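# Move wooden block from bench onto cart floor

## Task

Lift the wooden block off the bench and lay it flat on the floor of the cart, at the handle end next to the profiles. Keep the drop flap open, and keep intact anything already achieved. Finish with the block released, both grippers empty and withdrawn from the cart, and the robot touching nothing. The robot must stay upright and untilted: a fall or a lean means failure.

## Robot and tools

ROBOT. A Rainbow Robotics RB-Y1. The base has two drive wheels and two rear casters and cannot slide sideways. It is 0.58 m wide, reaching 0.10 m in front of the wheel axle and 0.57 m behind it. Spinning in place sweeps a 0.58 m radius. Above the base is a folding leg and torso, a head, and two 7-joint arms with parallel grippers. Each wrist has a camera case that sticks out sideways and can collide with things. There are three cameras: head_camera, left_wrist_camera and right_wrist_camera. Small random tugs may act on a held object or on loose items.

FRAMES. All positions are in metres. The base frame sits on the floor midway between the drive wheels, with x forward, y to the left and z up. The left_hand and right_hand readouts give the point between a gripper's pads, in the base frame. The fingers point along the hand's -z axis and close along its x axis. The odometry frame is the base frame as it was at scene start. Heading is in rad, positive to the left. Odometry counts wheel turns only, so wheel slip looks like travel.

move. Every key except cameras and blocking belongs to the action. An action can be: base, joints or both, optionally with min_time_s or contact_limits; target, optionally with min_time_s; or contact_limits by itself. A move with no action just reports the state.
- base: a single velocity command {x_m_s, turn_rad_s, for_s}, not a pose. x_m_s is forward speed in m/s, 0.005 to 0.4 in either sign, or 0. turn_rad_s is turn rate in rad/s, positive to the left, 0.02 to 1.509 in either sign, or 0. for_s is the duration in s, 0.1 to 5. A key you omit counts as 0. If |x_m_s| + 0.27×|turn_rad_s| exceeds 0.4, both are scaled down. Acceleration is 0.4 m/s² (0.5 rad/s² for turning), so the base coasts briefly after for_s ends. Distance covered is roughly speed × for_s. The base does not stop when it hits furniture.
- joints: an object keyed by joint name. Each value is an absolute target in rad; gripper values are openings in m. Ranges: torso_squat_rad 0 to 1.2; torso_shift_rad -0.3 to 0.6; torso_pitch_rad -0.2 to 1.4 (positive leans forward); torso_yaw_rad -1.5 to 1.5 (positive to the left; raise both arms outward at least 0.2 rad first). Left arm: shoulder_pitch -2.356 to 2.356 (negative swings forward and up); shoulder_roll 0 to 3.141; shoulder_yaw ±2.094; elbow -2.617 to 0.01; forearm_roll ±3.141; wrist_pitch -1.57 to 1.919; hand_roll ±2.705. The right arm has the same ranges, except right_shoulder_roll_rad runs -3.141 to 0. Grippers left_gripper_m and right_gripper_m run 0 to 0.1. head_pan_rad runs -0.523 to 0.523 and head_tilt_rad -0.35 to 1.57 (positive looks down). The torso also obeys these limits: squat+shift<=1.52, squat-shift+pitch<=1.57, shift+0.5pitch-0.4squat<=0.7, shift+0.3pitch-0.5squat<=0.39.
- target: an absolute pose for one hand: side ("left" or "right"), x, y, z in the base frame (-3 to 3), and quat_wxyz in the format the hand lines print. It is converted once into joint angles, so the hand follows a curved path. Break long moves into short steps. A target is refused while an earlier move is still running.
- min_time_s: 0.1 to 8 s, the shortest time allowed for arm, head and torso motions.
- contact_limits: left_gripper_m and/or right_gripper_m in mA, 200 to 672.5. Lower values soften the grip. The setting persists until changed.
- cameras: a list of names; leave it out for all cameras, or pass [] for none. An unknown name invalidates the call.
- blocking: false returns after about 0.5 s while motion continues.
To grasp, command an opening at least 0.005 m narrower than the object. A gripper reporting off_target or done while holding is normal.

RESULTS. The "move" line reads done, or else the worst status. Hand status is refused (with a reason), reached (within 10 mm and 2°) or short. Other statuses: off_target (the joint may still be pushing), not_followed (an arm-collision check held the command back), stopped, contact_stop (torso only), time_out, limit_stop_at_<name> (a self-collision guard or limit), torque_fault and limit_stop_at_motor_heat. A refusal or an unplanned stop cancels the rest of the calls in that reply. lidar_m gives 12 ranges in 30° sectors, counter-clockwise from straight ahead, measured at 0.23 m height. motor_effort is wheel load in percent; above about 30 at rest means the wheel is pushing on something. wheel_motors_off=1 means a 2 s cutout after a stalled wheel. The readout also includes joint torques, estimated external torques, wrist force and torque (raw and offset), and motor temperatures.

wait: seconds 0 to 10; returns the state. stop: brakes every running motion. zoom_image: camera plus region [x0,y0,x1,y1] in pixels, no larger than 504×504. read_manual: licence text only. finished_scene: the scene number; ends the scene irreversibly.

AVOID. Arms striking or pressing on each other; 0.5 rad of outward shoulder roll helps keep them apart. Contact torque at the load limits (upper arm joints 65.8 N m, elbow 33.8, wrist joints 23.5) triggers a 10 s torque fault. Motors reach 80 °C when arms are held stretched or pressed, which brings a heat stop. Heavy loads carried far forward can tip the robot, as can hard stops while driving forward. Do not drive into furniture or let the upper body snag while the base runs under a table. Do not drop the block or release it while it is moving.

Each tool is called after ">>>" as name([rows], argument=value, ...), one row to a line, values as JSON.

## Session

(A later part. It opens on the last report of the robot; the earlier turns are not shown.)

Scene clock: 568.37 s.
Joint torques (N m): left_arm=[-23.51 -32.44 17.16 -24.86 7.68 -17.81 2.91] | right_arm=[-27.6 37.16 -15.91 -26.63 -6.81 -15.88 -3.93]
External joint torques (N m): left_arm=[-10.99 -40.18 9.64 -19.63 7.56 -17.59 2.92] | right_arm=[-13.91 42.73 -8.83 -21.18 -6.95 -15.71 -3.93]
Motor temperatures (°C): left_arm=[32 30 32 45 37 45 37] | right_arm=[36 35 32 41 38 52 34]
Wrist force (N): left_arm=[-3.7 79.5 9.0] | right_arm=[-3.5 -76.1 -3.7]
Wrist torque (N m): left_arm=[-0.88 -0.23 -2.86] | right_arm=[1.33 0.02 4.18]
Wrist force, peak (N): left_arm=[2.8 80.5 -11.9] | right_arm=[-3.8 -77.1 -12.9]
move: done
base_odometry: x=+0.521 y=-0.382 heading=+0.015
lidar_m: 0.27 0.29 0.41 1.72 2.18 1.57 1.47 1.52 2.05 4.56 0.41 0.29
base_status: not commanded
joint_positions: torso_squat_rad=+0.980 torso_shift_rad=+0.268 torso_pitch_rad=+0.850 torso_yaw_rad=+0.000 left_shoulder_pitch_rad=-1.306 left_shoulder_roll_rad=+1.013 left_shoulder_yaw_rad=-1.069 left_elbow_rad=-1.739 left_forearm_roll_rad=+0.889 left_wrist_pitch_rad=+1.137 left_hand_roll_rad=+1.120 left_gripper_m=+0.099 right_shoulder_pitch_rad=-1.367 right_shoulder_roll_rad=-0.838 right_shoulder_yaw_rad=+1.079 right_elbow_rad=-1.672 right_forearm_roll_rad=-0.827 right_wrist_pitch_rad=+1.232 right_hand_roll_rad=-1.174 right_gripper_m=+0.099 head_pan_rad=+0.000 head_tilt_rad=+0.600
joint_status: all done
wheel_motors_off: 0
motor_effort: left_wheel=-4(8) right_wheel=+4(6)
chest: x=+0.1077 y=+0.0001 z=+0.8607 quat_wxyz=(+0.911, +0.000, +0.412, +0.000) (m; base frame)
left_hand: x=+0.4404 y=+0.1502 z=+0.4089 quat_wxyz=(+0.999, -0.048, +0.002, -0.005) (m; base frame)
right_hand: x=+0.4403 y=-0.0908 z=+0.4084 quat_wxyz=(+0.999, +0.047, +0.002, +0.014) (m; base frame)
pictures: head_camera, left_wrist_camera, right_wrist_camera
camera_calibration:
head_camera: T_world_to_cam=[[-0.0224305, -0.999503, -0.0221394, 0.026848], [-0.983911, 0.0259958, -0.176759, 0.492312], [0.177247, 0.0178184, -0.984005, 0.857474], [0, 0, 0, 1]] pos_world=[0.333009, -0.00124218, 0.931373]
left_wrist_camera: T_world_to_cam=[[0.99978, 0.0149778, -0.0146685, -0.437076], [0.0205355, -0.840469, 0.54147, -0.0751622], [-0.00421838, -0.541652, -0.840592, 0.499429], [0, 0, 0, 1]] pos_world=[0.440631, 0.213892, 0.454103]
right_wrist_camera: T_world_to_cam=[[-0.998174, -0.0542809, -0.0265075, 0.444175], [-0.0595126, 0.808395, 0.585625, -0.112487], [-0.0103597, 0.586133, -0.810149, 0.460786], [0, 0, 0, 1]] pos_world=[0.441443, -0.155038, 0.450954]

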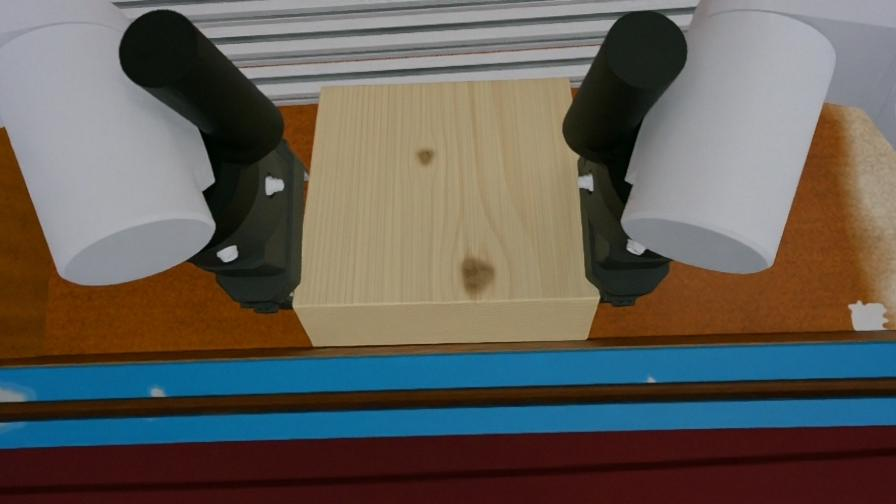

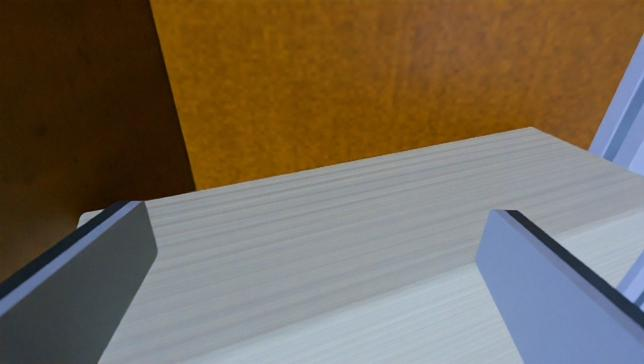

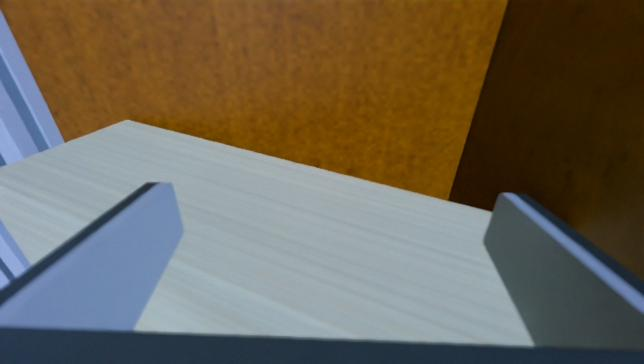

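>>> move(base={"x_m_s":0.03,"for_s":0.333}, cameras=[])

>>> move(joints={"left_shoulder_pitch_rad":-1.297,"left_shoulder_roll_rad":0.969,"left_shoulder_yaw_rad":-1.079,"left_elbow_rad":-1.675,"left_forearm_roll_rad":0.874,"left_wrist_pitch_rad":1.095,"left_hand_roll_rad":1.096,"right_shoulder_pitch_rad":-1.357,"right_shoulder_roll_rad":-0.798,"right_shoulder_yaw_rad":1.089,"right_elbow_rad":-1.607,"right_forearm_roll_rad":-0.813,"right_wrist_pitch_rad":1.184,"right_hand_roll_rad":-1.150}, min_time_s=2)

Scene clock: 573.67 s.
Joint torques (N m): left_arm=[-24.19 -32.05 17.87 -26.07 8.35 -17.16 3.25] | right_arm=[-30.02 35.87 -17.56 -26.89 -6.62 -15.69 -3.98]
External joint torques (N m): left_arm=[-11.67 -39.78 10.35 -20.84 8.23 -16.94 3.25] | right_arm=[-16.35 41.43 -10.5 -21.44 -6.75 -15.52 -3.98]
Motor temperatures (°C): left_arm=[32 30 32 44 37 46 37] | right_arm=[36 35 32 41 38 52 34]
Wrist force (N): left_arm=[0.8 78.3 -0.3] | right_arm=[-5.7 -74.7 -8.0]
Wrist torque (N m): left_arm=[-1.09 0.24 -3.34] | right_arm=[1.18 -0.33 4.14]
Wrist force, peak (N): left_arm=[-3.6 79.9 8.4] | right_arm=[-8.1 -76.3 -5.7]
move: done
base_odometry: x=+0.531 y=-0.382 heading=+0.015
lidar_m: 0.26 0.27 0.40 1.72 2.20 1.57 1.48 1.54 2.08 4.52 0.39 0.26
base_status: done (sent for 0.33 of 0.33 s)
joint_positions: torso_squat_rad=+0.980 torso_shift_rad=+0.268 torso_pitch_rad=+0.850 torso_yaw_rad=+0.000 left_shoulder_pitch_rad=-1.306 left_shoulder_roll_rad=+1.013 left_shoulder_yaw_rad=-1.069 left_elbow_rad=-1.739 left_forearm_roll_rad=+0.889 left_wrist_pitch_rad=+1.137 left_hand_roll_rad=+1.120 left_gripper_m=+0.099 right_shoulder_pitch_rad=-1.366 right_shoulder_roll_rad=-0.837 right_shoulder_yaw_rad=+1.080 right_elbow_rad=-1.672 right_forearm_roll_rad=-0.827 right_wrist_pitch_rad=+1.232 right_hand_roll_rad=-1.174 right_gripper_m=+0.099 head_pan_rad=+0.000 head_tilt_rad=+0.600
joint_status: not commanded
wheel_motors_off: 0
motor_effort: left_wheel=-3(22) right_wheel=+4(25)
chest: x=+0.1078 y=+0.0001 z=+0.8607 quat_wxyz=(+0.911, +0.000, +0.412, +0.000) (m; base frame)
left_hand: x=+0.4402 y=+0.1503 z=+0.4086 quat_wxyz=(+0.999, -0.048, +0.002, -0.005) (m; base frame)
right_hand: x=+0.4398 y=-0.0907 z=+0.4080 quat_wxyz=(+0.999, +0.047, +0.002, +0.014) (m; base frame)
pictures: none
No camera images: "cameras" was empty.

Scene clock: 575.97 s.
Joint torques (N m): left_arm=[-22.9 -29.59 15.51 -23.56 6.61 -15.96 1.44] | right_arm=[-27.81 34.36 -14.25 -25.14 -5.51 -14.54 -2.01]
External joint torques (N m): left_arm=[-10.39 -37.16 8.22 -18.34 6.49 -15.75 1.44] | right_arm=[-14.19 39.74 -7.43 -19.72 -5.64 -14.37 -2.01]
Motor temperatures (°C): left_arm=[32 30 32 44 37 46 37] | right_arm=[36 35 32 41 38 52 34]
Wrist force (N): left_arm=[-6.3 69.7 9.5] | right_arm=[-10.7 -67.1 1.0]
Wrist torque (N m): left_arm=[-0.51 -0.70 -1.18] | right_arm=[0.62 -1.26 1.75]
Wrist force, peak (N): left_arm=[-13.7 86.8 23.1] | right_arm=[-21.7 -83.1 12.8]
move: done
base_odometry: x=+0.531 y=-0.382 heading=+0.015
lidar_m: 0.26 0.28 0.40 1.72 2.19 1.59 1.48 1.52 2.08 4.52 0.39 0.27
base_status: not commanded
joint_positions: torso_squat_rad=+0.980 torso_shift_rad=+0.268 torso_pitch_rad=+0.850 torso_yaw_rad=+0.000 left_shoulder_pitch_rad=-1.294 left_shoulder_roll_rad=+0.978 left_shoulder_yaw_rad=-1.081 left_elbow_rad=-1.670 left_forearm_roll_rad=+0.872 left_wrist_pitch_rad=+1.099 left_hand_roll_rad=+1.096 left_gripper_m=+0.099 right_shoulder_pitch_rad=-1.354 right_shoulder_roll_rad=-0.808 right_shoulder_yaw_rad=+1.091 right_elbow_rad=-1.602 right_forearm_roll_rad=-0.812 right_wrist_pitch_rad=+1.188 right_hand_roll_rad=-1.150 right_gripper_m=+0.099 head_pan_rad=+0.000 head_tilt_rad=+0.600
joint_status: all done
wheel_motors_off: 0
motor_effort: left_wheel=+0(4) right_wheel=+8(11)
chest: x=+0.1076 y=+0.0001 z=+0.8608 quat_wxyz=(+0.911, +0.000, +0.412, +0.000) (m; base frame)
left_hand: x=+0.4403 y=+0.1507 z=+0.3915 quat_wxyz=(+0.999, -0.047, +0.002, -0.005) (m; base frame)
right_hand: x=+0.4400 y=-0.0913 z=+0.3908 quat_wxyz=(+0.999, +0.047, +0.002, +0.013) (m; base frame)
pictures: head_camera, left_wrist_camera, right_wrist_camera
camera_calibration:
head_camera: T_world_to_cam=[[-0.0224173, -0.999503, -0.0221533, 0.0268572], [-0.983856, 0.0259908, -0.177063, 0.492451], [0.17755, 0.0178264, -0.98395, 0.857483], [0, 0, 0, 1]] pos_world=[0.332857, -0.00124116, 0.93151]
left_wrist_camera: T_world_to_cam=[[0.999778, 0.0157555, -0.0139804, -0.437636], [0.0208142, -0.840853, 0.540864, -0.0651432], [-0.00323386, -0.541035, -0.840994, 0.484764], [0, 0, 0, 1]] pos_world=[0.440462, 0.214394, 0.436799]
right_wrist_camera: T_world_to_cam=[[-0.99828, -0.0525036, -0.0260969, 0.443359], [-0.0578364, 0.808752, 0.5853, -0.102375], [-0.00962445, 0.585802, -0.810397, 0.446628], [0, 0, 0, 1]] pos_world=[0.440974, -0.155562, 0.433437]

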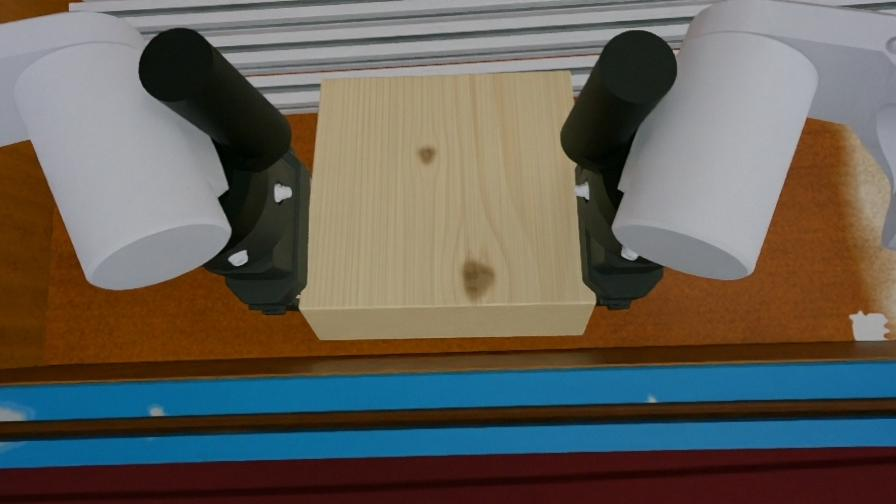

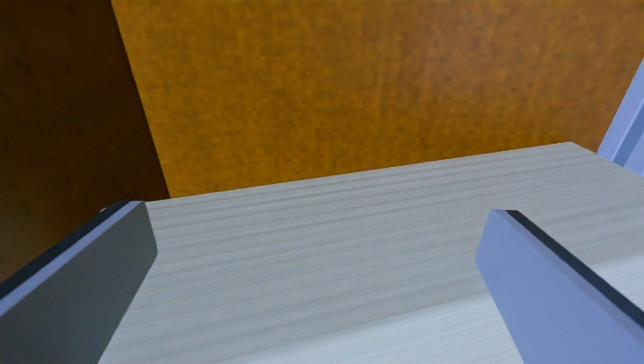

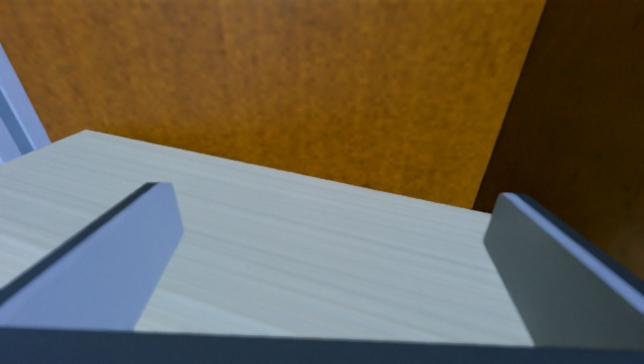

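>>> move(joints={"left_shoulder_pitch_rad":-1.2885,"left_shoulder_roll_rad":0.931,"left_shoulder_yaw_rad":-1.089,"left_elbow_rad":-1.598,"left_forearm_roll_rad":0.864,"left_wrist_pitch_rad":1.0545,"left_hand_roll_rad":1.0665,"right_shoulder_pitch_rad":-1.3475,"right_shoulder_roll_rad":-0.763,"right_shoulder_yaw_rad":1.098,"right_elbow_rad":-1.529,"right_forearm_roll_rad":-0.802,"right_wrist_pitch_rad":1.1385,"right_hand_roll_rad":-1.120}, min_time_s=2.5)

Scene clock: 580.83 s.
Joint torques (N m): left_arm=[-23.96 -29.65 14.76 -23.84 5.55 -15.51 -0.07] | right_arm=[-25.23 36.94 -10.88 -26.21 -5.7 -14.06 0.54]
External joint torques (N m): left_arm=[-11.43 -37.03 7.73 -18.69 5.43 -15.3 -0.07] | right_arm=[-11.59 42.11 -4.33 -20.86 -5.83 -13.89 0.54]
Motor temperatures (°C): left_arm=[32 30 32 44 37 45 37] | right_arm=[36 35 32 40 38 52 34]
Wrist force (N): left_arm=[-11.5 67.4 12.8] | right_arm=[-10.4 -66.8 10.5]
Wrist torque (N m): left_arm=[-0.45 -1.80 0.29] | right_arm=[0.44 -2.11 -0.78]
Wrist force, peak (N): left_arm=[-16.7 79.7 22.1] | right_arm=[-23.8 -78.4 23.6]
move: done
base_odometry: x=+0.531 y=-0.382 heading=+0.015
lidar_m: 0.27 0.29 0.39 1.71 2.19 1.58 1.48 1.53 2.07 4.52 0.39 0.28
base_status: not commanded
joint_positions: torso_squat_rad=+0.980 torso_shift_rad=+0.268 torso_pitch_rad=+0.849 torso_yaw_rad=+0.000 left_shoulder_pitch_rad=-1.285 left_shoulder_roll_rad=+0.940 left_shoulder_yaw_rad=-1.091 left_elbow_rad=-1.593 left_forearm_roll_rad=+0.863 left_wrist_pitch_rad=+1.058 left_hand_roll_rad=+1.067 left_gripper_m=+0.099 right_shoulder_pitch_rad=-1.345 right_shoulder_roll_rad=-0.773 right_shoulder_yaw_rad=+1.099 right_elbow_rad=-1.524 right_forearm_roll_rad=-0.801 right_wrist_pitch_rad=+1.142 right_hand_roll_rad=-1.120 right_gripper_m=+0.099 head_pan_rad=+0.000 head_tilt_rad=+0.600
joint_status: all done
wheel_motors_off: 0
motor_effort: left_wheel=+1(3) right_wheel=+8(13)
chest: x=+0.1074 y=+0.0001 z=+0.8609 quat_wxyz=(+0.911, +0.000, +0.412, +0.000) (m; base frame)
left_hand: x=+0.4408 y=+0.1510 z=+0.3743 quat_wxyz=(+0.999, -0.047, +0.002, -0.004) (m; base frame)
right_hand: x=+0.4412 y=-0.0910 z=+0.3740 quat_wxyz=(+0.999, +0.047, +0.001, +0.012) (m; base frame)
pictures: head_camera, left_wrist_camera, right_wrist_camera
camera_calibration:
head_camera: T_world_to_cam=[[-0.0224058, -0.999503, -0.0221654, 0.0268646], [-0.983763, 0.0259911, -0.177582, 0.492714], [0.178069, 0.0178266, -0.983856, 0.857504], [0, 0, 0, 1]] pos_world=[0.33262, -0.00124138, 0.931754]
left_wrist_camera: T_world_to_cam=[[0.999745, 0.017604, -0.0141273, -0.438599], [0.0224492, -0.84062, 0.541161, -0.0564471], [-0.0023491, -0.54134, -0.840801, 0.469972], [0, 0, 0, 1]] pos_world=[0.440858, 0.214685, 0.419503]
right_wrist_camera: T_world_to_cam=[[-0.998337, -0.0507042, -0.0274206, 0.444841], [-0.0571476, 0.808313, 0.585973, -0.0932582], [-0.00754682, 0.586565, -0.809867, 0.431796], [0, 0, 0, 1]] pos_world=[0.44203, -0.15534, 0.416542]

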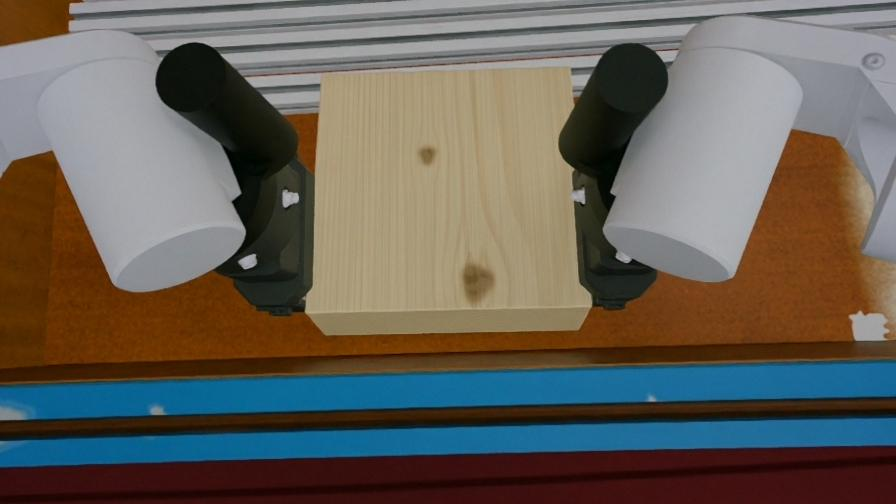

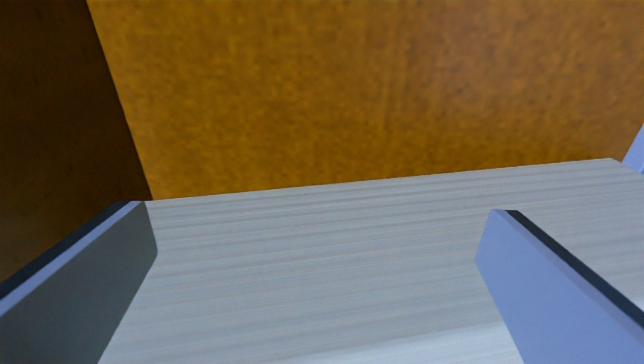

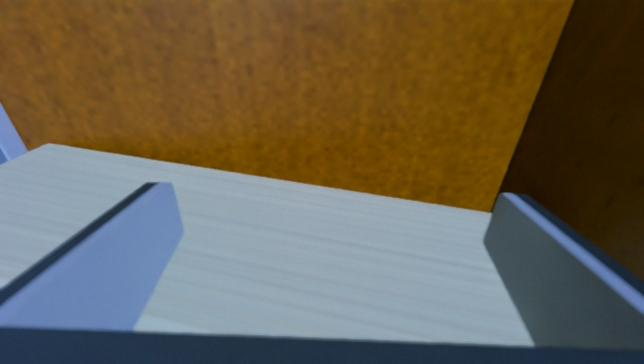

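>>> move(joints={"left_shoulder_pitch_rad":-1.280,"left_shoulder_roll_rad":0.894,"left_shoulder_yaw_rad":-1.099,"left_elbow_rad":-1.521,"left_forearm_roll_rad":0.854,"left_wrist_pitch_rad":1.014,"left_hand_roll_rad":1.0375,"right_shoulder_pitch_rad":-1.338,"right_shoulder_roll_rad":-0.730,"right_shoulder_yaw_rad":1.107,"right_elbow_rad":-1.451,"right_forearm_roll_rad":-0.791,"right_wrist_pitch_rad":1.093,"right_hand_roll_rad":-1.0915}, min_time_s=2.5)

Scene clock: 585.03 s.
Joint torques (N m): left_arm=[-25.34 -23.57 13.51 -26 3.51 -12.68 -3.1] | right_arm=[-27 29.85 -9.16 -27.71 -3.18 -11.18 3.01]
External joint torques (N m): left_arm=[-12.87 -30.72 6.79 -20.93 3.39 -12.46 -3.1] | right_arm=[-13.45 34.76 -2.93 -22.45 -3.3 -11.02 3.01]
Motor temperatures (°C): left_arm=[32 30 32 44 36 45 37] | right_arm=[36 35 32 41 37 51 34]
Wrist force (N): left_arm=[-0.1 52.5 -13.8] | right_arm=[-0.7 -49.2 -13.7]
Wrist torque (N m): left_arm=[0.35 0.53 2.88] | right_arm=[-0.46 0.40 -2.88]
Wrist force, peak (N): left_arm=[-12.1 68.3 13.3] | right_arm=[-10.5 -67.0 10.6]
move: done
base_odometry: x=+0.531 y=-0.382 heading=+0.015
lidar_m: 0.26 0.28 0.39 1.71 2.21 1.59 1.47 1.53 2.08 4.53 0.40 0.28
base_status: not commanded
joint_positions: torso_squat_rad=+0.980 torso_shift_rad=+0.268 torso_pitch_rad=+0.851 torso_yaw_rad=+0.000 left_shoulder_pitch_rad=-1.277 left_shoulder_roll_rad=+0.901 left_shoulder_yaw_rad=-1.100 left_elbow_rad=-1.516 left_forearm_roll_rad=+0.853 left_wrist_pitch_rad=+1.017 left_hand_roll_rad=+1.038 left_gripper_m=+0.099 right_shoulder_pitch_rad=-1.335 right_shoulder_roll_rad=-0.739 right_shoulder_yaw_rad=+1.108 right_elbow_rad=-1.445 right_forearm_roll_rad=-0.790 right_wrist_pitch_rad=+1.096 right_hand_roll_rad=-1.092 right_gripper_m=+0.099 head_pan_rad=+0.000 head_tilt_rad=+0.600
joint_status: all done
wheel_motors_off: 0
motor_effort: left_wheel=-1(2) right_wheel=+6(10)
chest: x=+0.1079 y=+0.0001 z=+0.8606 quat_wxyz=(+0.911, +0.000, +0.413, +0.000) (m; base frame)
left_hand: x=+0.4400 y=+0.1516 z=+0.3559 quat_wxyz=(+0.999, -0.047, +0.002, -0.004) (m; base frame)
right_hand: x=+0.4405 y=-0.0914 z=+0.3558 quat_wxyz=(+0.999, +0.047, +0.002, +0.011) (m; base frame)
pictures: head_camera, left_wrist_camera, right_wrist_camera
camera_calibration:
head_camera: T_world_to_cam=[[-0.0224389, -0.999503, -0.022132, 0.026844], [-0.984026, 0.0259912, -0.176118, 0.49197], [0.176606, 0.0178265, -0.98412, 0.85744], [0, 0, 0, 1]] pos_world=[0.333284, -0.00124138, 0.931063]
left_wrist_camera: T_world_to_cam=[[0.999701, 0.0187128, -0.0157097, -0.437663], [0.0242357, -0.840996, 0.540499, -0.0465492], [-0.00309755, -0.540718, -0.841198, 0.455226], [0, 0, 0, 1]] pos_world=[0.44007, 0.215191, 0.401219]
right_wrist_camera: T_world_to_cam=[[-0.998433, -0.0494639, -0.0261649, 0.443345], [-0.0554098, 0.808639, 0.58569, -0.0829879], [-0.00781257, 0.586222, -0.810113, 0.417464], [0, 0, 0, 1]] pos_world=[0.441314, -0.15569, 0.398398]

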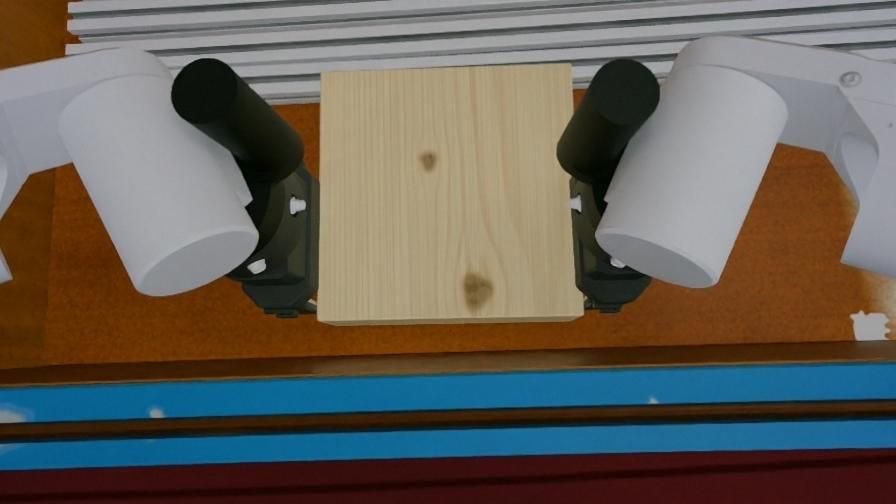

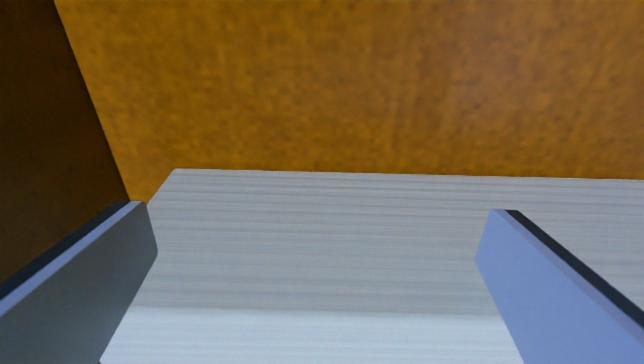

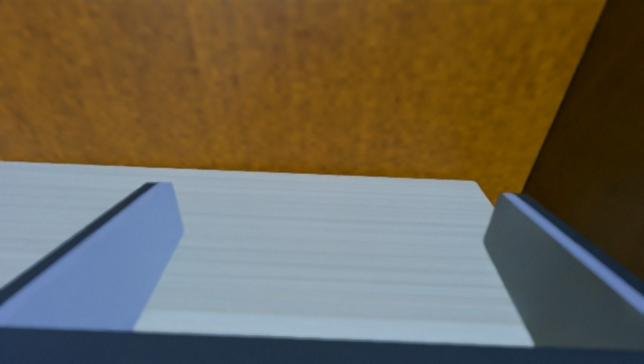

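>>> move(joints={"torso_squat_rad":0.99,"torso_shift_rad":0.273}, min_time_s=1.5, cameras=["left_wrist_camera"])

>>> move(joints={"torso_squat_rad":1.0,"torso_shift_rad":0.279}, min_time_s=1.5)

Scene clock: 589.00 s.
Joint torques (N m): left_arm=[-23.27 -26.98 12.62 -21.55 3.25 -14.24 -2.86] | right_arm=[-25.4 30.88 -9.54 -23.52 -3.05 -13.33 3]
External joint torques (N m): left_arm=[-10.72 -34.16 5.86 -16.49 3.14 -14.02 -2.86] | right_arm=[-11.79 35.82 -3.28 -18.27 -3.18 -13.17 3]
Motor temperatures (°C): left_arm=[32 30 32 44 36 44 37] | right_arm=[36 35 32 41 37 50 34]
Wrist force (N): left_arm=[-13.5 59.2 27.7] | right_arm=[-16.4 -60.6 32.0]
Wrist torque (N m): left_arm=[-0.05 -1.23 2.66] | right_arm=[0.20 -2.00 -3.27]
Wrist force, peak (N): left_arm=[-19.0 60.2 36.9] | right_arm=[-19.0 -61.0 34.5]
move: done
base_odometry: x=+0.531 y=-0.382 heading=+0.015
lidar_m: 0.26 0.27 0.38 1.71 2.19 1.59 1.47 1.53 2.06 4.55 0.40 0.28
base_status: not commanded
joint_positions: torso_squat_rad=+0.990 torso_shift_rad=+0.272 torso_pitch_rad=+0.847 torso_yaw_rad=+0.000 left_shoulder_pitch_rad=-1.277 left_shoulder_roll_rad=+0.902 left_shoulder_yaw_rad=-1.100 left_elbow_rad=-1.517 left_forearm_roll_rad=+0.853 left_wrist_pitch_rad=+1.017 left_hand_roll_rad=+1.038 left_gripper_m=+0.099 right_shoulder_pitch_rad=-1.335 right_shoulder_roll_rad=-0.739 right_shoulder_yaw_rad=+1.108 right_elbow_rad=-1.446 right_forearm_roll_rad=-0.790 right_wrist_pitch_rad=+1.096 right_hand_roll_rad=-1.092 right_gripper_m=+0.099 head_pan_rad=+0.000 head_tilt_rad=+0.600
joint_status: all done
wheel_motors_off: 0
motor_effort: left_wheel=+2(3) right_wheel=+11(12)
chest: x=+0.1071 y=+0.0001 z=+0.8552 quat_wxyz=(+0.912, +0.000, +0.411, +0.000) (m; base frame)
left_hand: x=+0.4411 y=+0.1515 z=+0.3520 quat_wxyz=(+0.999, -0.047, +0.000, -0.004) (m; base frame)
right_hand: x=+0.4413 y=-0.0913 z=+0.3517 quat_wxyz=(+0.999, +0.047, +0.000, +0.012) (m; base frame)
pictures: left_wrist_camera
camera_calibration:
left_wrist_camera: T_world_to_cam=[[0.999763, 0.0183372, -0.0117492, -0.440239], [0.0217783, -0.840896, 0.540758, -0.0435076], [0.0000361104, -0.540885, -0.841096, 0.450519], [0, 0, 0, 1]] pos_world=[0.441066, 0.215166, 0.397284]

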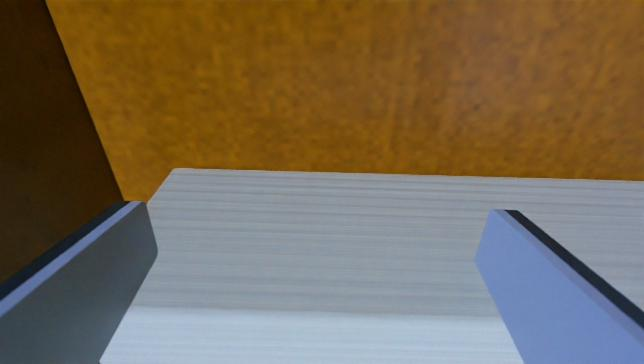

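Scene clock: 590.80 s.
Joint torques (N m): left_arm=[-19.59 -28.63 9.64 -21.64 4.26 -13.78 -2.77] | right_arm=[-22 33.7 -6.69 -23.13 -4.09 -12.95 3.02]
External joint torques (N m): left_arm=[-7.01 -35.82 2.86 -16.59 4.15 -13.56 -2.77] | right_arm=[-8.35 38.66 -0.42 -17.89 -4.23 -12.78 3.02]
Motor temperatures (°C): left_arm=[32 30 32 44 36 44 37] | right_arm=[36 35 32 40 37 50 34]
Wrist force (N): left_arm=[-8.3 62.1 33.1] | right_arm=[-11.0 -63.1 37.0]
Wrist torque (N m): left_arm=[-0.51 -1.42 2.48] | right_arm=[0.59 -2.36 -3.44]
Wrist force, peak (N): left_arm=[-18.0 60.9 34.8] | right_arm=[-20.3 -62.1 38.3]
move: done
base_odometry: x=+0.531 y=-0.382 heading=+0.015
lidar_m: 0.26 0.27 0.38 1.72 2.20 1.58 1.48 1.54 2.07 4.54 0.41 0.28
base_status: not commanded
joint_positions: torso_squat_rad=+1.000 torso_shift_rad=+0.278 torso_pitch_rad=+0.847 torso_yaw_rad=+0.000 left_shoulder_pitch_rad=-1.278 left_shoulder_roll_rad=+0.903 left_shoulder_yaw_rad=-1.099 left_elbow_rad=-1.517 left_forearm_roll_rad=+0.853 left_wrist_pitch_rad=+1.017 left_hand_roll_rad=+1.038 left_gripper_m=+0.099 right_shoulder_pitch_rad=-1.336 right_shoulder_roll_rad=-0.740 right_shoulder_yaw_rad=+1.107 right_elbow_rad=-1.447 right_forearm_roll_rad=-0.790 right_wrist_pitch_rad=+1.096 right_hand_roll_rad=-1.092 right_gripper_m=+0.099 head_pan_rad=+0.000 head_tilt_rad=+0.600
joint_status: all done
wheel_motors_off: 0
motor_effort: left_wheel=+2(3) right_wheel=+12(13)
chest: x=+0.1075 y=+0.0001 z=+0.8491 quat_wxyz=(+0.912, +0.000, +0.411, +0.000) (m; base frame)
left_hand: x=+0.4427 y=+0.1516 z=+0.3465 quat_wxyz=(+0.999, -0.047, -0.001, -0.004) (m; base frame)
right_hand: x=+0.4429 y=-0.0914 z=+0.3462 quat_wxyz=(+0.999, +0.047, -0.001, +0.012) (m; base frame)
pictures: head_camera, left_wrist_camera, right_wrist_camera
camera_calibration:
head_camera: T_world_to_cam=[[-0.0223999, -0.999503, -0.0221952, 0.0266231], [-0.983383, 0.0260284, -0.17967, 0.492506], [0.180158, 0.0178018, -0.983477, 0.845274], [0, 0, 0, 1]] pos_world=[0.332635, -0.00125664, 0.920386]
left_wrist_camera: T_world_to_cam=[[0.999781, 0.0186132, -0.00959619, -0.442669], [0.0208457, -0.840856, 0.540857, -0.0401157], [0.00199805, -0.540938, -0.84106, 0.445011], [0, 0, 0, 1]] pos_world=[0.442519, 0.215232, 0.39173]
right_wrist_camera: T_world_to_cam=[[-0.998264, -0.0496219, -0.0317144, 0.447324], [-0.0587917, 0.808484, 0.585574, -0.0757144], [-0.00341668, 0.586422, -0.809998, 0.40774], [0, 0, 0, 1]] pos_world=[0.44349, -0.155697, 0.388792]

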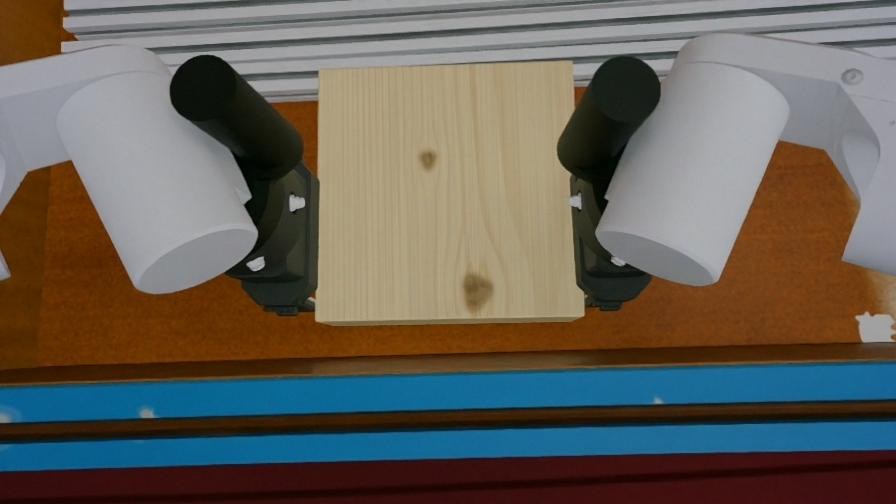

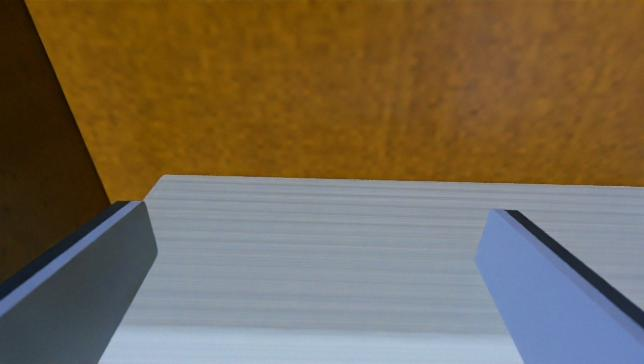

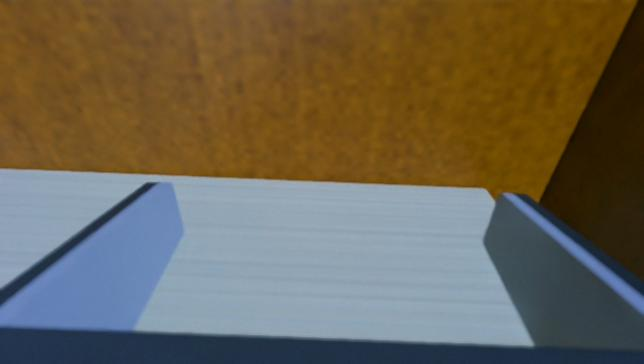

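>>> move(joints={"left_shoulder_roll_rad":0.91,"right_shoulder_roll_rad":-0.747}, min_time_s=1, cameras=[])

>>> move(joints={"left_shoulder_roll_rad":0.97,"right_shoulder_roll_rad":-0.807}, min_time_s=1.5)

>>> move(joints={"torso_squat_rad":0.7,"torso_shift_rad":0.197,"head_tilt_rad":0.35}, min_time_s=2)

Scene clock: 595.77 s.
Joint torques (N m): left_arm=[-19.7 -3.19 10.82 -11.39 0.49 -5.82 -1.23] | right_arm=[-21.66 4.15 -7.47 -11.78 -0.14 -5.12 1.27]
External joint torques (N m): left_arm=[-7.16 -10.55 4.02 -6.39 0.39 -5.6 -1.23] | right_arm=[-8.04 9.28 -1.18 -6.58 -0.28 -4.95 1.27]
Motor temperatures (°C): left_arm=[32 30 32 43 36 44 37] | right_arm=[36 35 32 40 37 50 34]
Wrist force (N): left_arm=[-8.2 19.5 -1.2] | right_arm=[-11.1 -18.7 2.7]
Wrist torque (N m): left_arm=[-0.20 -0.04 1.02] | right_arm=[0.01 -0.54 -1.03]
Wrist force, peak (N): left_arm=[-8.3 62.6 33.0] | right_arm=[-11.0 -63.7 37.8]
move: done
base_odometry: x=+0.531 y=-0.382 heading=+0.015
lidar_m: 0.26 0.27 0.39 1.71 2.20 1.59 1.48 1.54 2.08 4.53 0.40 0.28
base_status: not commanded
joint_positions: torso_squat_rad=+1.000 torso_shift_rad=+0.279 torso_pitch_rad=+0.848 torso_yaw_rad=+0.000 left_shoulder_pitch_rad=-1.278 left_shoulder_roll_rad=+0.912 left_shoulder_yaw_rad=-1.100 left_elbow_rad=-1.519 left_forearm_roll_rad=+0.854 left_wrist_pitch_rad=+1.015 left_hand_roll_rad=+1.038 left_gripper_m=+0.099 right_shoulder_pitch_rad=-1.336 right_shoulder_roll_rad=-0.749 right_shoulder_yaw_rad=+1.107 right_elbow_rad=-1.449 right_forearm_roll_rad=-0.791 right_wrist_pitch_rad=+1.094 right_hand_roll_rad=-1.092 right_gripper_m=+0.099 head_pan_rad=+0.000 head_tilt_rad=+0.600
joint_status: all done
wheel_motors_off: 0
motor_effort: left_wheel=+2(3) right_wheel=+12(15)
chest: x=+0.1081 y=+0.0001 z=+0.8488 quat_wxyz=(+0.911, +0.000, +0.411, +0.000) (m; base frame)
left_hand: x=+0.4444 y=+0.1558 z=+0.3466 quat_wxyz=(+0.999, -0.045, -0.002, -0.003) (m; base frame)
right_hand: x=+0.4449 y=-0.0956 z=+0.3460 quat_wxyz=(+0.999, +0.045, -0.002, +0.011) (m; base frame)
pictures: none
No camera images: "cameras" was empty.

Scene clock: 597.57 s.
Joint torques (N m): left_arm=[-12.76 7.64 9.37 -5.19 0.11 -0.75 -0.3] | right_arm=[-15.71 -8.09 -7.4 -5.87 -0.07 -0.17 0.24]
External joint torques (N m): left_arm=[-0.25 -0.88 2.4 -0.66 0.08 -0.59 -0.3] | right_arm=[-2.07 -1.78 -0.93 -1.09 -0.27 -0.06 0.23]
Motor temperatures (°C): left_arm=[32 30 32 43 36 43 37] | right_arm=[36 34 32 40 37 49 34]
Wrist force (N): left_arm=[0.0 1.7 -8.0] | right_arm=[-0.4 2.7 -5.6]
Wrist torque (N m): left_arm=[-0.32 0.14 0.08] | right_arm=[-0.32 0.11 -0.07]
Wrist force, peak (N): left_arm=[-8.3 20.1 -1.7] | right_arm=[-11.0 -19.0 3.1]
move: done
base_odometry: x=+0.531 y=-0.382 heading=+0.015
lidar_m: 0.26 0.28 0.40 1.73 2.20 1.58 1.47 1.53 2.08 4.53 0.39 0.28
base_status: not commanded
joint_positions: torso_squat_rad=+1.000 torso_shift_rad=+0.279 torso_pitch_rad=+0.848 torso_yaw_rad=+0.000 left_shoulder_pitch_rad=-1.280 left_shoulder_roll_rad=+0.970 left_shoulder_yaw_rad=-1.099 left_elbow_rad=-1.521 left_forearm_roll_rad=+0.854 left_wrist_pitch_rad=+1.014 left_hand_roll_rad=+1.038 left_gripper_m=+0.099 right_shoulder_pitch_rad=-1.338 right_shoulder_roll_rad=-0.807 right_shoulder_yaw_rad=+1.107 right_elbow_rad=-1.451 right_forearm_roll_rad=-0.791 right_wrist_pitch_rad=+1.093 right_hand_roll_rad=-1.092 right_gripper_m=+0.099 head_pan_rad=+0.000 head_tilt_rad=+0.600
joint_status: all done
wheel_motors_off: 0
motor_effort: left_wheel=+0(2) right_wheel=+9(12)
chest: x=+0.1082 y=+0.0001 z=+0.8488 quat_wxyz=(+0.911, +0.000, +0.412, +0.000) (m; base frame)
left_hand: x=+0.4569 y=+0.1884 z=+0.3502 quat_wxyz=(+1.000, -0.021, -0.013, +0.007) (m; base frame)
right_hand: x=+0.4589 y=-0.1283 z=+0.3467 quat_wxyz=(+1.000, +0.022, -0.013, +0.000) (m; base frame)
pictures: head_camera, left_wrist_camera, right_wrist_camera
camera_calibration:
head_camera: T_world_to_cam=[[-0.0224291, -0.999503, -0.0221658, 0.0266094], [-0.983615, 0.0260288, -0.178395, 0.492067], [0.178883, 0.0178014, -0.983709, 0.845163], [0, 0, 0, 1]] pos_world=[0.333416, -0.00125678, 0.919767]
left_wrist_camera: T_world_to_cam=[[0.999038, 0.0410476, 0.0154581, -0.470202], [0.0279207, -0.866947, 0.497618, 0.00535018], [0.0338274, -0.496708, -0.867258, 0.454299], [0, 0, 0, 1]] pos_world=[0.454233, 0.249593, 0.398601]
right_wrist_camera: T_world_to_cam=[[-0.998245, -0.0262863, -0.0530604, 0.47183], [-0.0509574, 0.837764, 0.54365, -0.0305972], [0.0301615, 0.5454, -0.837633, 0.418737], [0, 0, 0, 1]] pos_world=[0.456814, -0.190343, 0.392417]

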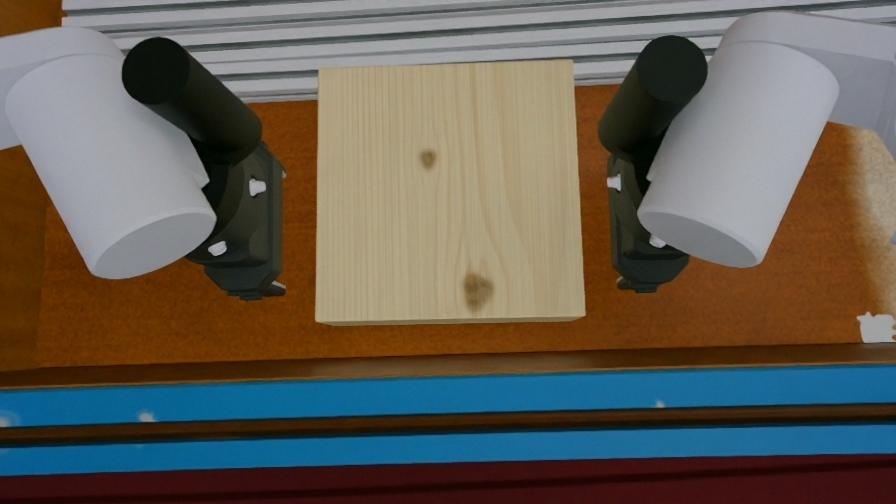

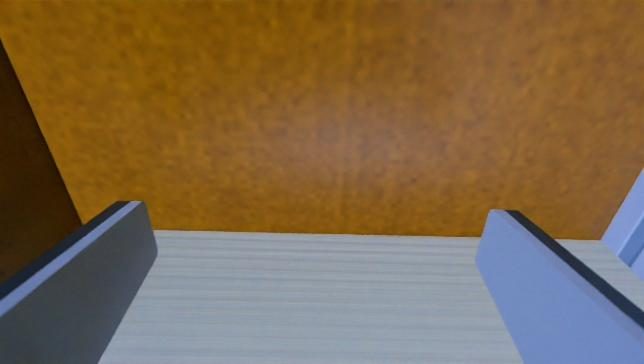

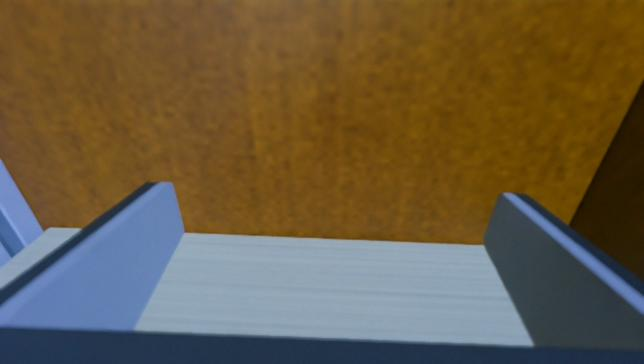

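Scene clock: 599.87 s.
Joint torques (N m): left_arm=[-11.88 7.42 8.56 -5.11 0.18 -0.64 -0.34] | right_arm=[-15.08 -8.01 -7.78 -5.59 -0.03 -0.24 0.15]
External joint torques (N m): left_arm=[0.61 -1.09 1.6 -0.58 0.15 -0.49 -0.33] | right_arm=[-1.47 -1.7 -1.32 -0.8 -0.23 -0.13 0.14]
Motor temperatures (°C): left_arm=[32 30 32 43 36 42 37] | right_arm=[36 34 32 39 37 48 34]
Wrist force (N): left_arm=[0.3 2.2 -8.2] | right_arm=[-0.1 2.4 -6.0]
Wrist torque (N m): left_arm=[-0.42 0.15 0.12] | right_arm=[-0.29 0.06 -0.08]
Wrist force, peak (N): left_arm=[0.3 2.6 -8.7] | right_arm=[0.6 2.5 -6.4]
move: done
base_odometry: x=+0.531 y=-0.382 heading=+0.015
lidar_m: 0.26 0.28 0.41 1.72 2.20 1.59 1.47 1.54 2.07 4.52 0.40 0.27
base_status: not commanded
joint_positions: torso_squat_rad=+0.700 torso_shift_rad=+0.197 torso_pitch_rad=+0.850 torso_yaw_rad=+0.000 left_shoulder_pitch_rad=-1.280 left_shoulder_roll_rad=+0.970 left_shoulder_yaw_rad=-1.099 left_elbow_rad=-1.521 left_forearm_roll_rad=+0.854 left_wrist_pitch_rad=+1.014 left_hand_roll_rad=+1.038 left_gripper_m=+0.099 right_shoulder_pitch_rad=-1.338 right_shoulder_roll_rad=-0.807 right_shoulder_yaw_rad=+1.107 right_elbow_rad=-1.451 right_forearm_roll_rad=-0.791 right_wrist_pitch_rad=+1.093 right_hand_roll_rad=-1.092 right_gripper_m=+0.099 head_pan_rad=+0.000 head_tilt_rad=+0.350
joint_status: all done
wheel_motors_off: 0
motor_effort: left_wheel=-5(6) right_wheel=+3(8)
chest: x=+0.1092 y=+0.0001 z=+1.0098 quat_wxyz=(+0.911, +0.000, +0.412, +0.000) (m; base frame)
left_hand: x=+0.4572 y=+0.1884 z=+0.5107 quat_wxyz=(+1.000, -0.022, -0.012, +0.007) (m; base frame)
right_hand: x=+0.4591 y=-0.1282 z=+0.5072 quat_wxyz=(+1.000, +0.022, -0.012, +0.000) (m; base frame)
pictures: head_camera, left_wrist_camera, right_wrist_camera
camera_calibration:
head_camera: T_world_to_cam=[[-0.0162742, -0.999503, -0.026996, 0.0339655], [-0.90962, 0.0260095, -0.414625, 0.767466], [0.415121, 0.0178084, -0.909592, 0.854911], [0, 0, 0, 1]] pos_world=[0.343764, -0.0012374, 1.09675]
left_wrist_camera: T_world_to_cam=[[0.999058, 0.0410699, 0.0140309, -0.47227], [0.0286469, -0.866885, 0.497684, -0.0749256], [0.032603, -0.496813, -0.867245, 0.594038], [0, 0, 0, 1]] pos_world=[0.454603, 0.24957, 0.559092]
right_wrist_camera: T_world_to_cam=[[-0.998322, -0.0263274, -0.0515756, 0.479881], [-0.0501852, 0.837723, 0.543784, -0.118298], [0.0288897, 0.54546, -0.837639, 0.553712], [0, 0, 0, 1]] pos_world=[0.457142, -0.190293, 0.552889]

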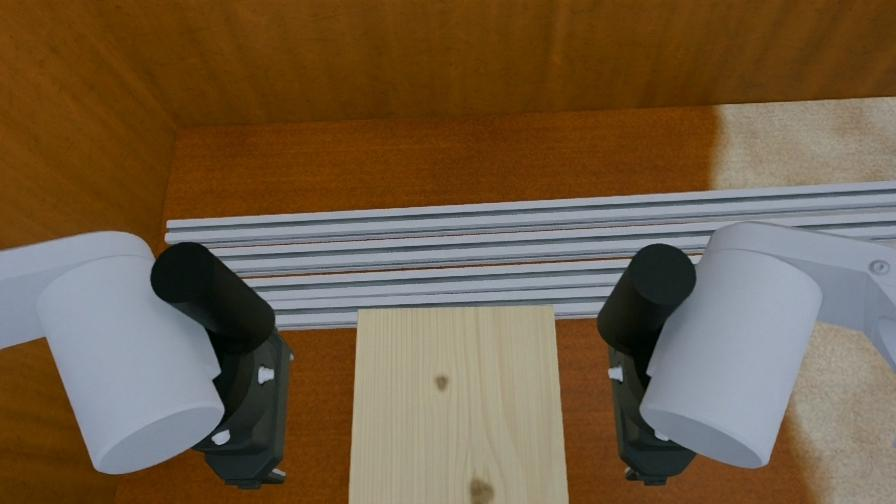

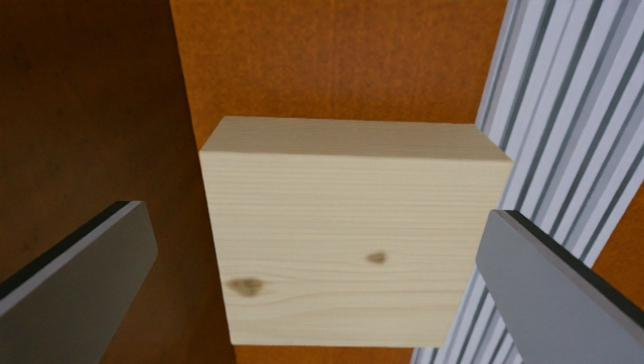

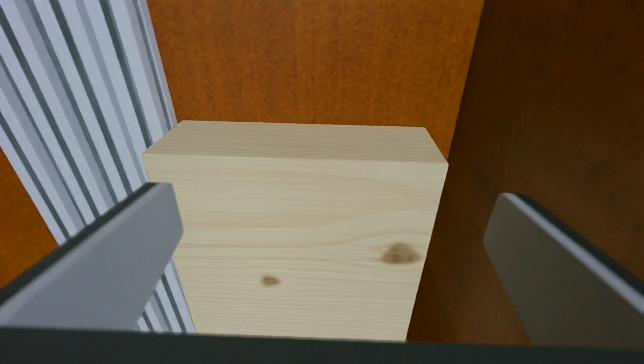

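>>> move(joints={"torso_squat_rad":0.1,"torso_shift_rad":0.15,"head_tilt_rad":0.3,"head_pan_rad":-0.4}, min_time_s=3, cameras=["head_camera"])

>>> move(joints={"torso_pitch_rad":0.5,"head_pan_rad":0.0,"head_tilt_rad":0.4}, min_time_s=2, cameras=["head_camera"])

Scene clock: 604.80 s.
Joint torques (N m): left_arm=[-11.8 7.37 8.43 -4.84 0.13 -0.64 -0.25] | right_arm=[-14.89 -7.83 -7.63 -5.49 0.09 -0.14 0.22]
External joint torques (N m): left_arm=[0.68 -1.14 1.48 -0.31 0.1 -0.48 -0.25] | right_arm=[-1.28 -1.52 -1.17 -0.7 -0.11 -0.03 0.22]
Motor temperatures (°C): left_arm=[32 30 32 42 35 41 37] | right_arm=[36 34 32 38 36 47 34]
Wrist force (N): left_arm=[0.4 1.8 -7.7] | right_arm=[0.1 2.3 -5.7]
Wrist torque (N m): left_arm=[-0.39 0.18 0.12] | right_arm=[-0.28 0.09 -0.07]
Wrist force, peak (N): left_arm=[-0.3 2.5 -8.7] | right_arm=[0.2 2.7 -6.5]
move: done
base_odometry: x=+0.531 y=-0.382 heading=+0.015
lidar_m: 0.26 0.28 0.38 1.72 2.21 1.60 1.48 1.53 2.07 4.53 0.40 0.28
base_status: not commanded
joint_positions: torso_squat_rad=+0.100 torso_shift_rad=+0.150 torso_pitch_rad=+0.850 torso_yaw_rad=+0.000 left_shoulder_pitch_rad=-1.280 left_shoulder_roll_rad=+0.970 left_shoulder_yaw_rad=-1.099 left_elbow_rad=-1.521 left_forearm_roll_rad=+0.854 left_wrist_pitch_rad=+1.014 left_hand_roll_rad=+1.038 left_gripper_m=+0.099 right_shoulder_pitch_rad=-1.338 right_shoulder_roll_rad=-0.807 right_shoulder_yaw_rad=+1.107 right_elbow_rad=-1.451 right_forearm_roll_rad=-0.791 right_wrist_pitch_rad=+1.093 right_hand_roll_rad=-1.092 right_gripper_m=+0.099 head_pan_rad=-0.400 head_tilt_rad=+0.300
joint_status: all done
wheel_motors_off: 0
motor_effort: left_wheel=-4(6) right_wheel=+5(7)
chest: x=+0.1086 y=+0.0001 z=+1.1734 quat_wxyz=(+0.911, +0.000, +0.412, +0.000) (m; base frame)
left_hand: x=+0.4565 y=+0.1884 z=+0.6743 quat_wxyz=(+1.000, -0.022, -0.012, +0.007) (m; base frame)
right_hand: x=+0.4584 y=-0.1282 z=+0.6708 quat_wxyz=(+1.000, +0.022, -0.012, +0.000) (m; base frame)
pictures: head_camera
camera_calibration:
head_camera: T_world_to_cam=[[-0.272303, -0.92493, 0.265246, -0.268294], [-0.868571, 0.117659, -0.481394, 0.909529], [0.414047, -0.36147, -0.835407, 0.908734], [0, 0, 0, 1]] pos_world=[0.340675, -0.0266876, 1.26817]

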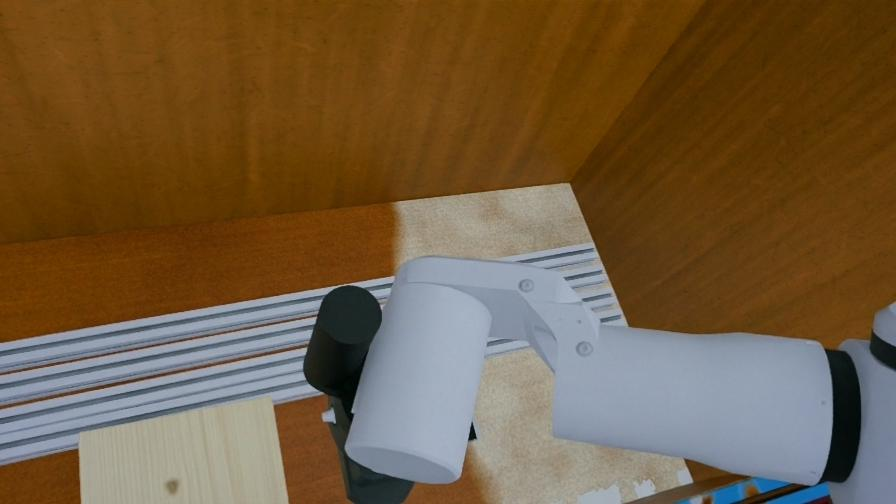

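Scene clock: 607.10 s.
Joint torques (N m): left_arm=[-16.95 8.09 10.81 -3.33 -0.34 -0.92 -0.25] | right_arm=[-19.93 -8.8 -9.06 -4.07 0.57 -0.34 0.21]
External joint torques (N m): left_arm=[1.1 -1.43 1.18 -0.32 0.11 -0.42 -0.23] | right_arm=[-0.86 -0.93 -0.17 -0.76 -0.15 0.06 0.2]
Motor temperatures (°C): left_arm=[32 30 32 42 35 40 37] | right_arm=[36 33 32 38 36 46 34]
Wrist force (N): left_arm=[-1.4 2.0 -7.6] | right_arm=[-2.1 2.0 -5.0]
Wrist torque (N m): left_arm=[-0.40 0.10 0.13] | right_arm=[-0.26 -0.01 -0.08]
Wrist force, peak (N): left_arm=[-0.2 2.7 -8.4] | right_arm=[0.5 2.6 -6.6]
move: done
base_odometry: x=+0.531 y=-0.382 heading=+0.015
lidar_m: 0.27 0.28 0.39 1.72 2.21 1.58 1.46 1.52 2.06 4.52 0.39 0.28
base_status: not commanded
joint_positions: torso_squat_rad=+0.100 torso_shift_rad=+0.150 torso_pitch_rad=+0.500 torso_yaw_rad=+0.000 left_shoulder_pitch_rad=-1.280 left_shoulder_roll_rad=+0.970 left_shoulder_yaw_rad=-1.099 left_elbow_rad=-1.521 left_forearm_roll_rad=+0.854 left_wrist_pitch_rad=+1.014 left_hand_roll_rad=+1.038 left_gripper_m=+0.099 right_shoulder_pitch_rad=-1.338 right_shoulder_roll_rad=-0.807 right_shoulder_yaw_rad=+1.107 right_elbow_rad=-1.451 right_forearm_roll_rad=-0.791 right_wrist_pitch_rad=+1.093 right_hand_roll_rad=-1.092 right_gripper_m=+0.099 head_pan_rad=+0.000 head_tilt_rad=+0.400
joint_status: all done
wheel_motors_off: 0
motor_effort: left_wheel=-5(6) right_wheel=+4(7)
chest: x=+0.0244 y=+0.0001 z=+1.2407 quat_wxyz=(+0.969, +0.000, +0.247, +0.000) (m; base frame)
left_hand: x=+0.5225 y=+0.1884 z=+0.8914 quat_wxyz=(+0.982, -0.022, -0.186, +0.003) (m; base frame)
right_hand: x=+0.5255 y=-0.1282 z=+0.8888 quat_wxyz=(+0.982, +0.022, -0.186, +0.003) (m; base frame)
pictures: head_camera
camera_calibration:
head_camera: T_world_to_cam=[[-0.00754812, -0.999504, -0.0305862, 0.0432104], [-0.746424, 0.0259857, -0.664963, 1.09061], [0.665428, 0.0178111, -0.74625, 0.901305], [0, 0, 0, 1]] pos_world=[0.21463, -0.00120446, 1.39914]

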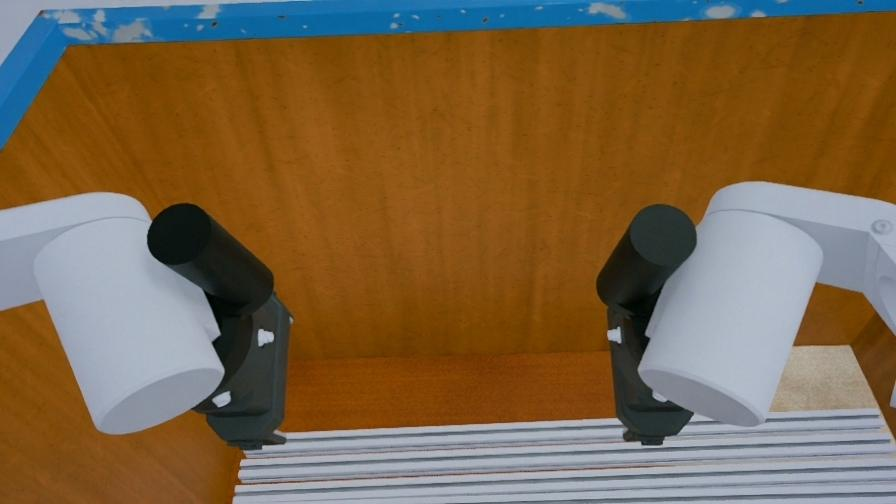

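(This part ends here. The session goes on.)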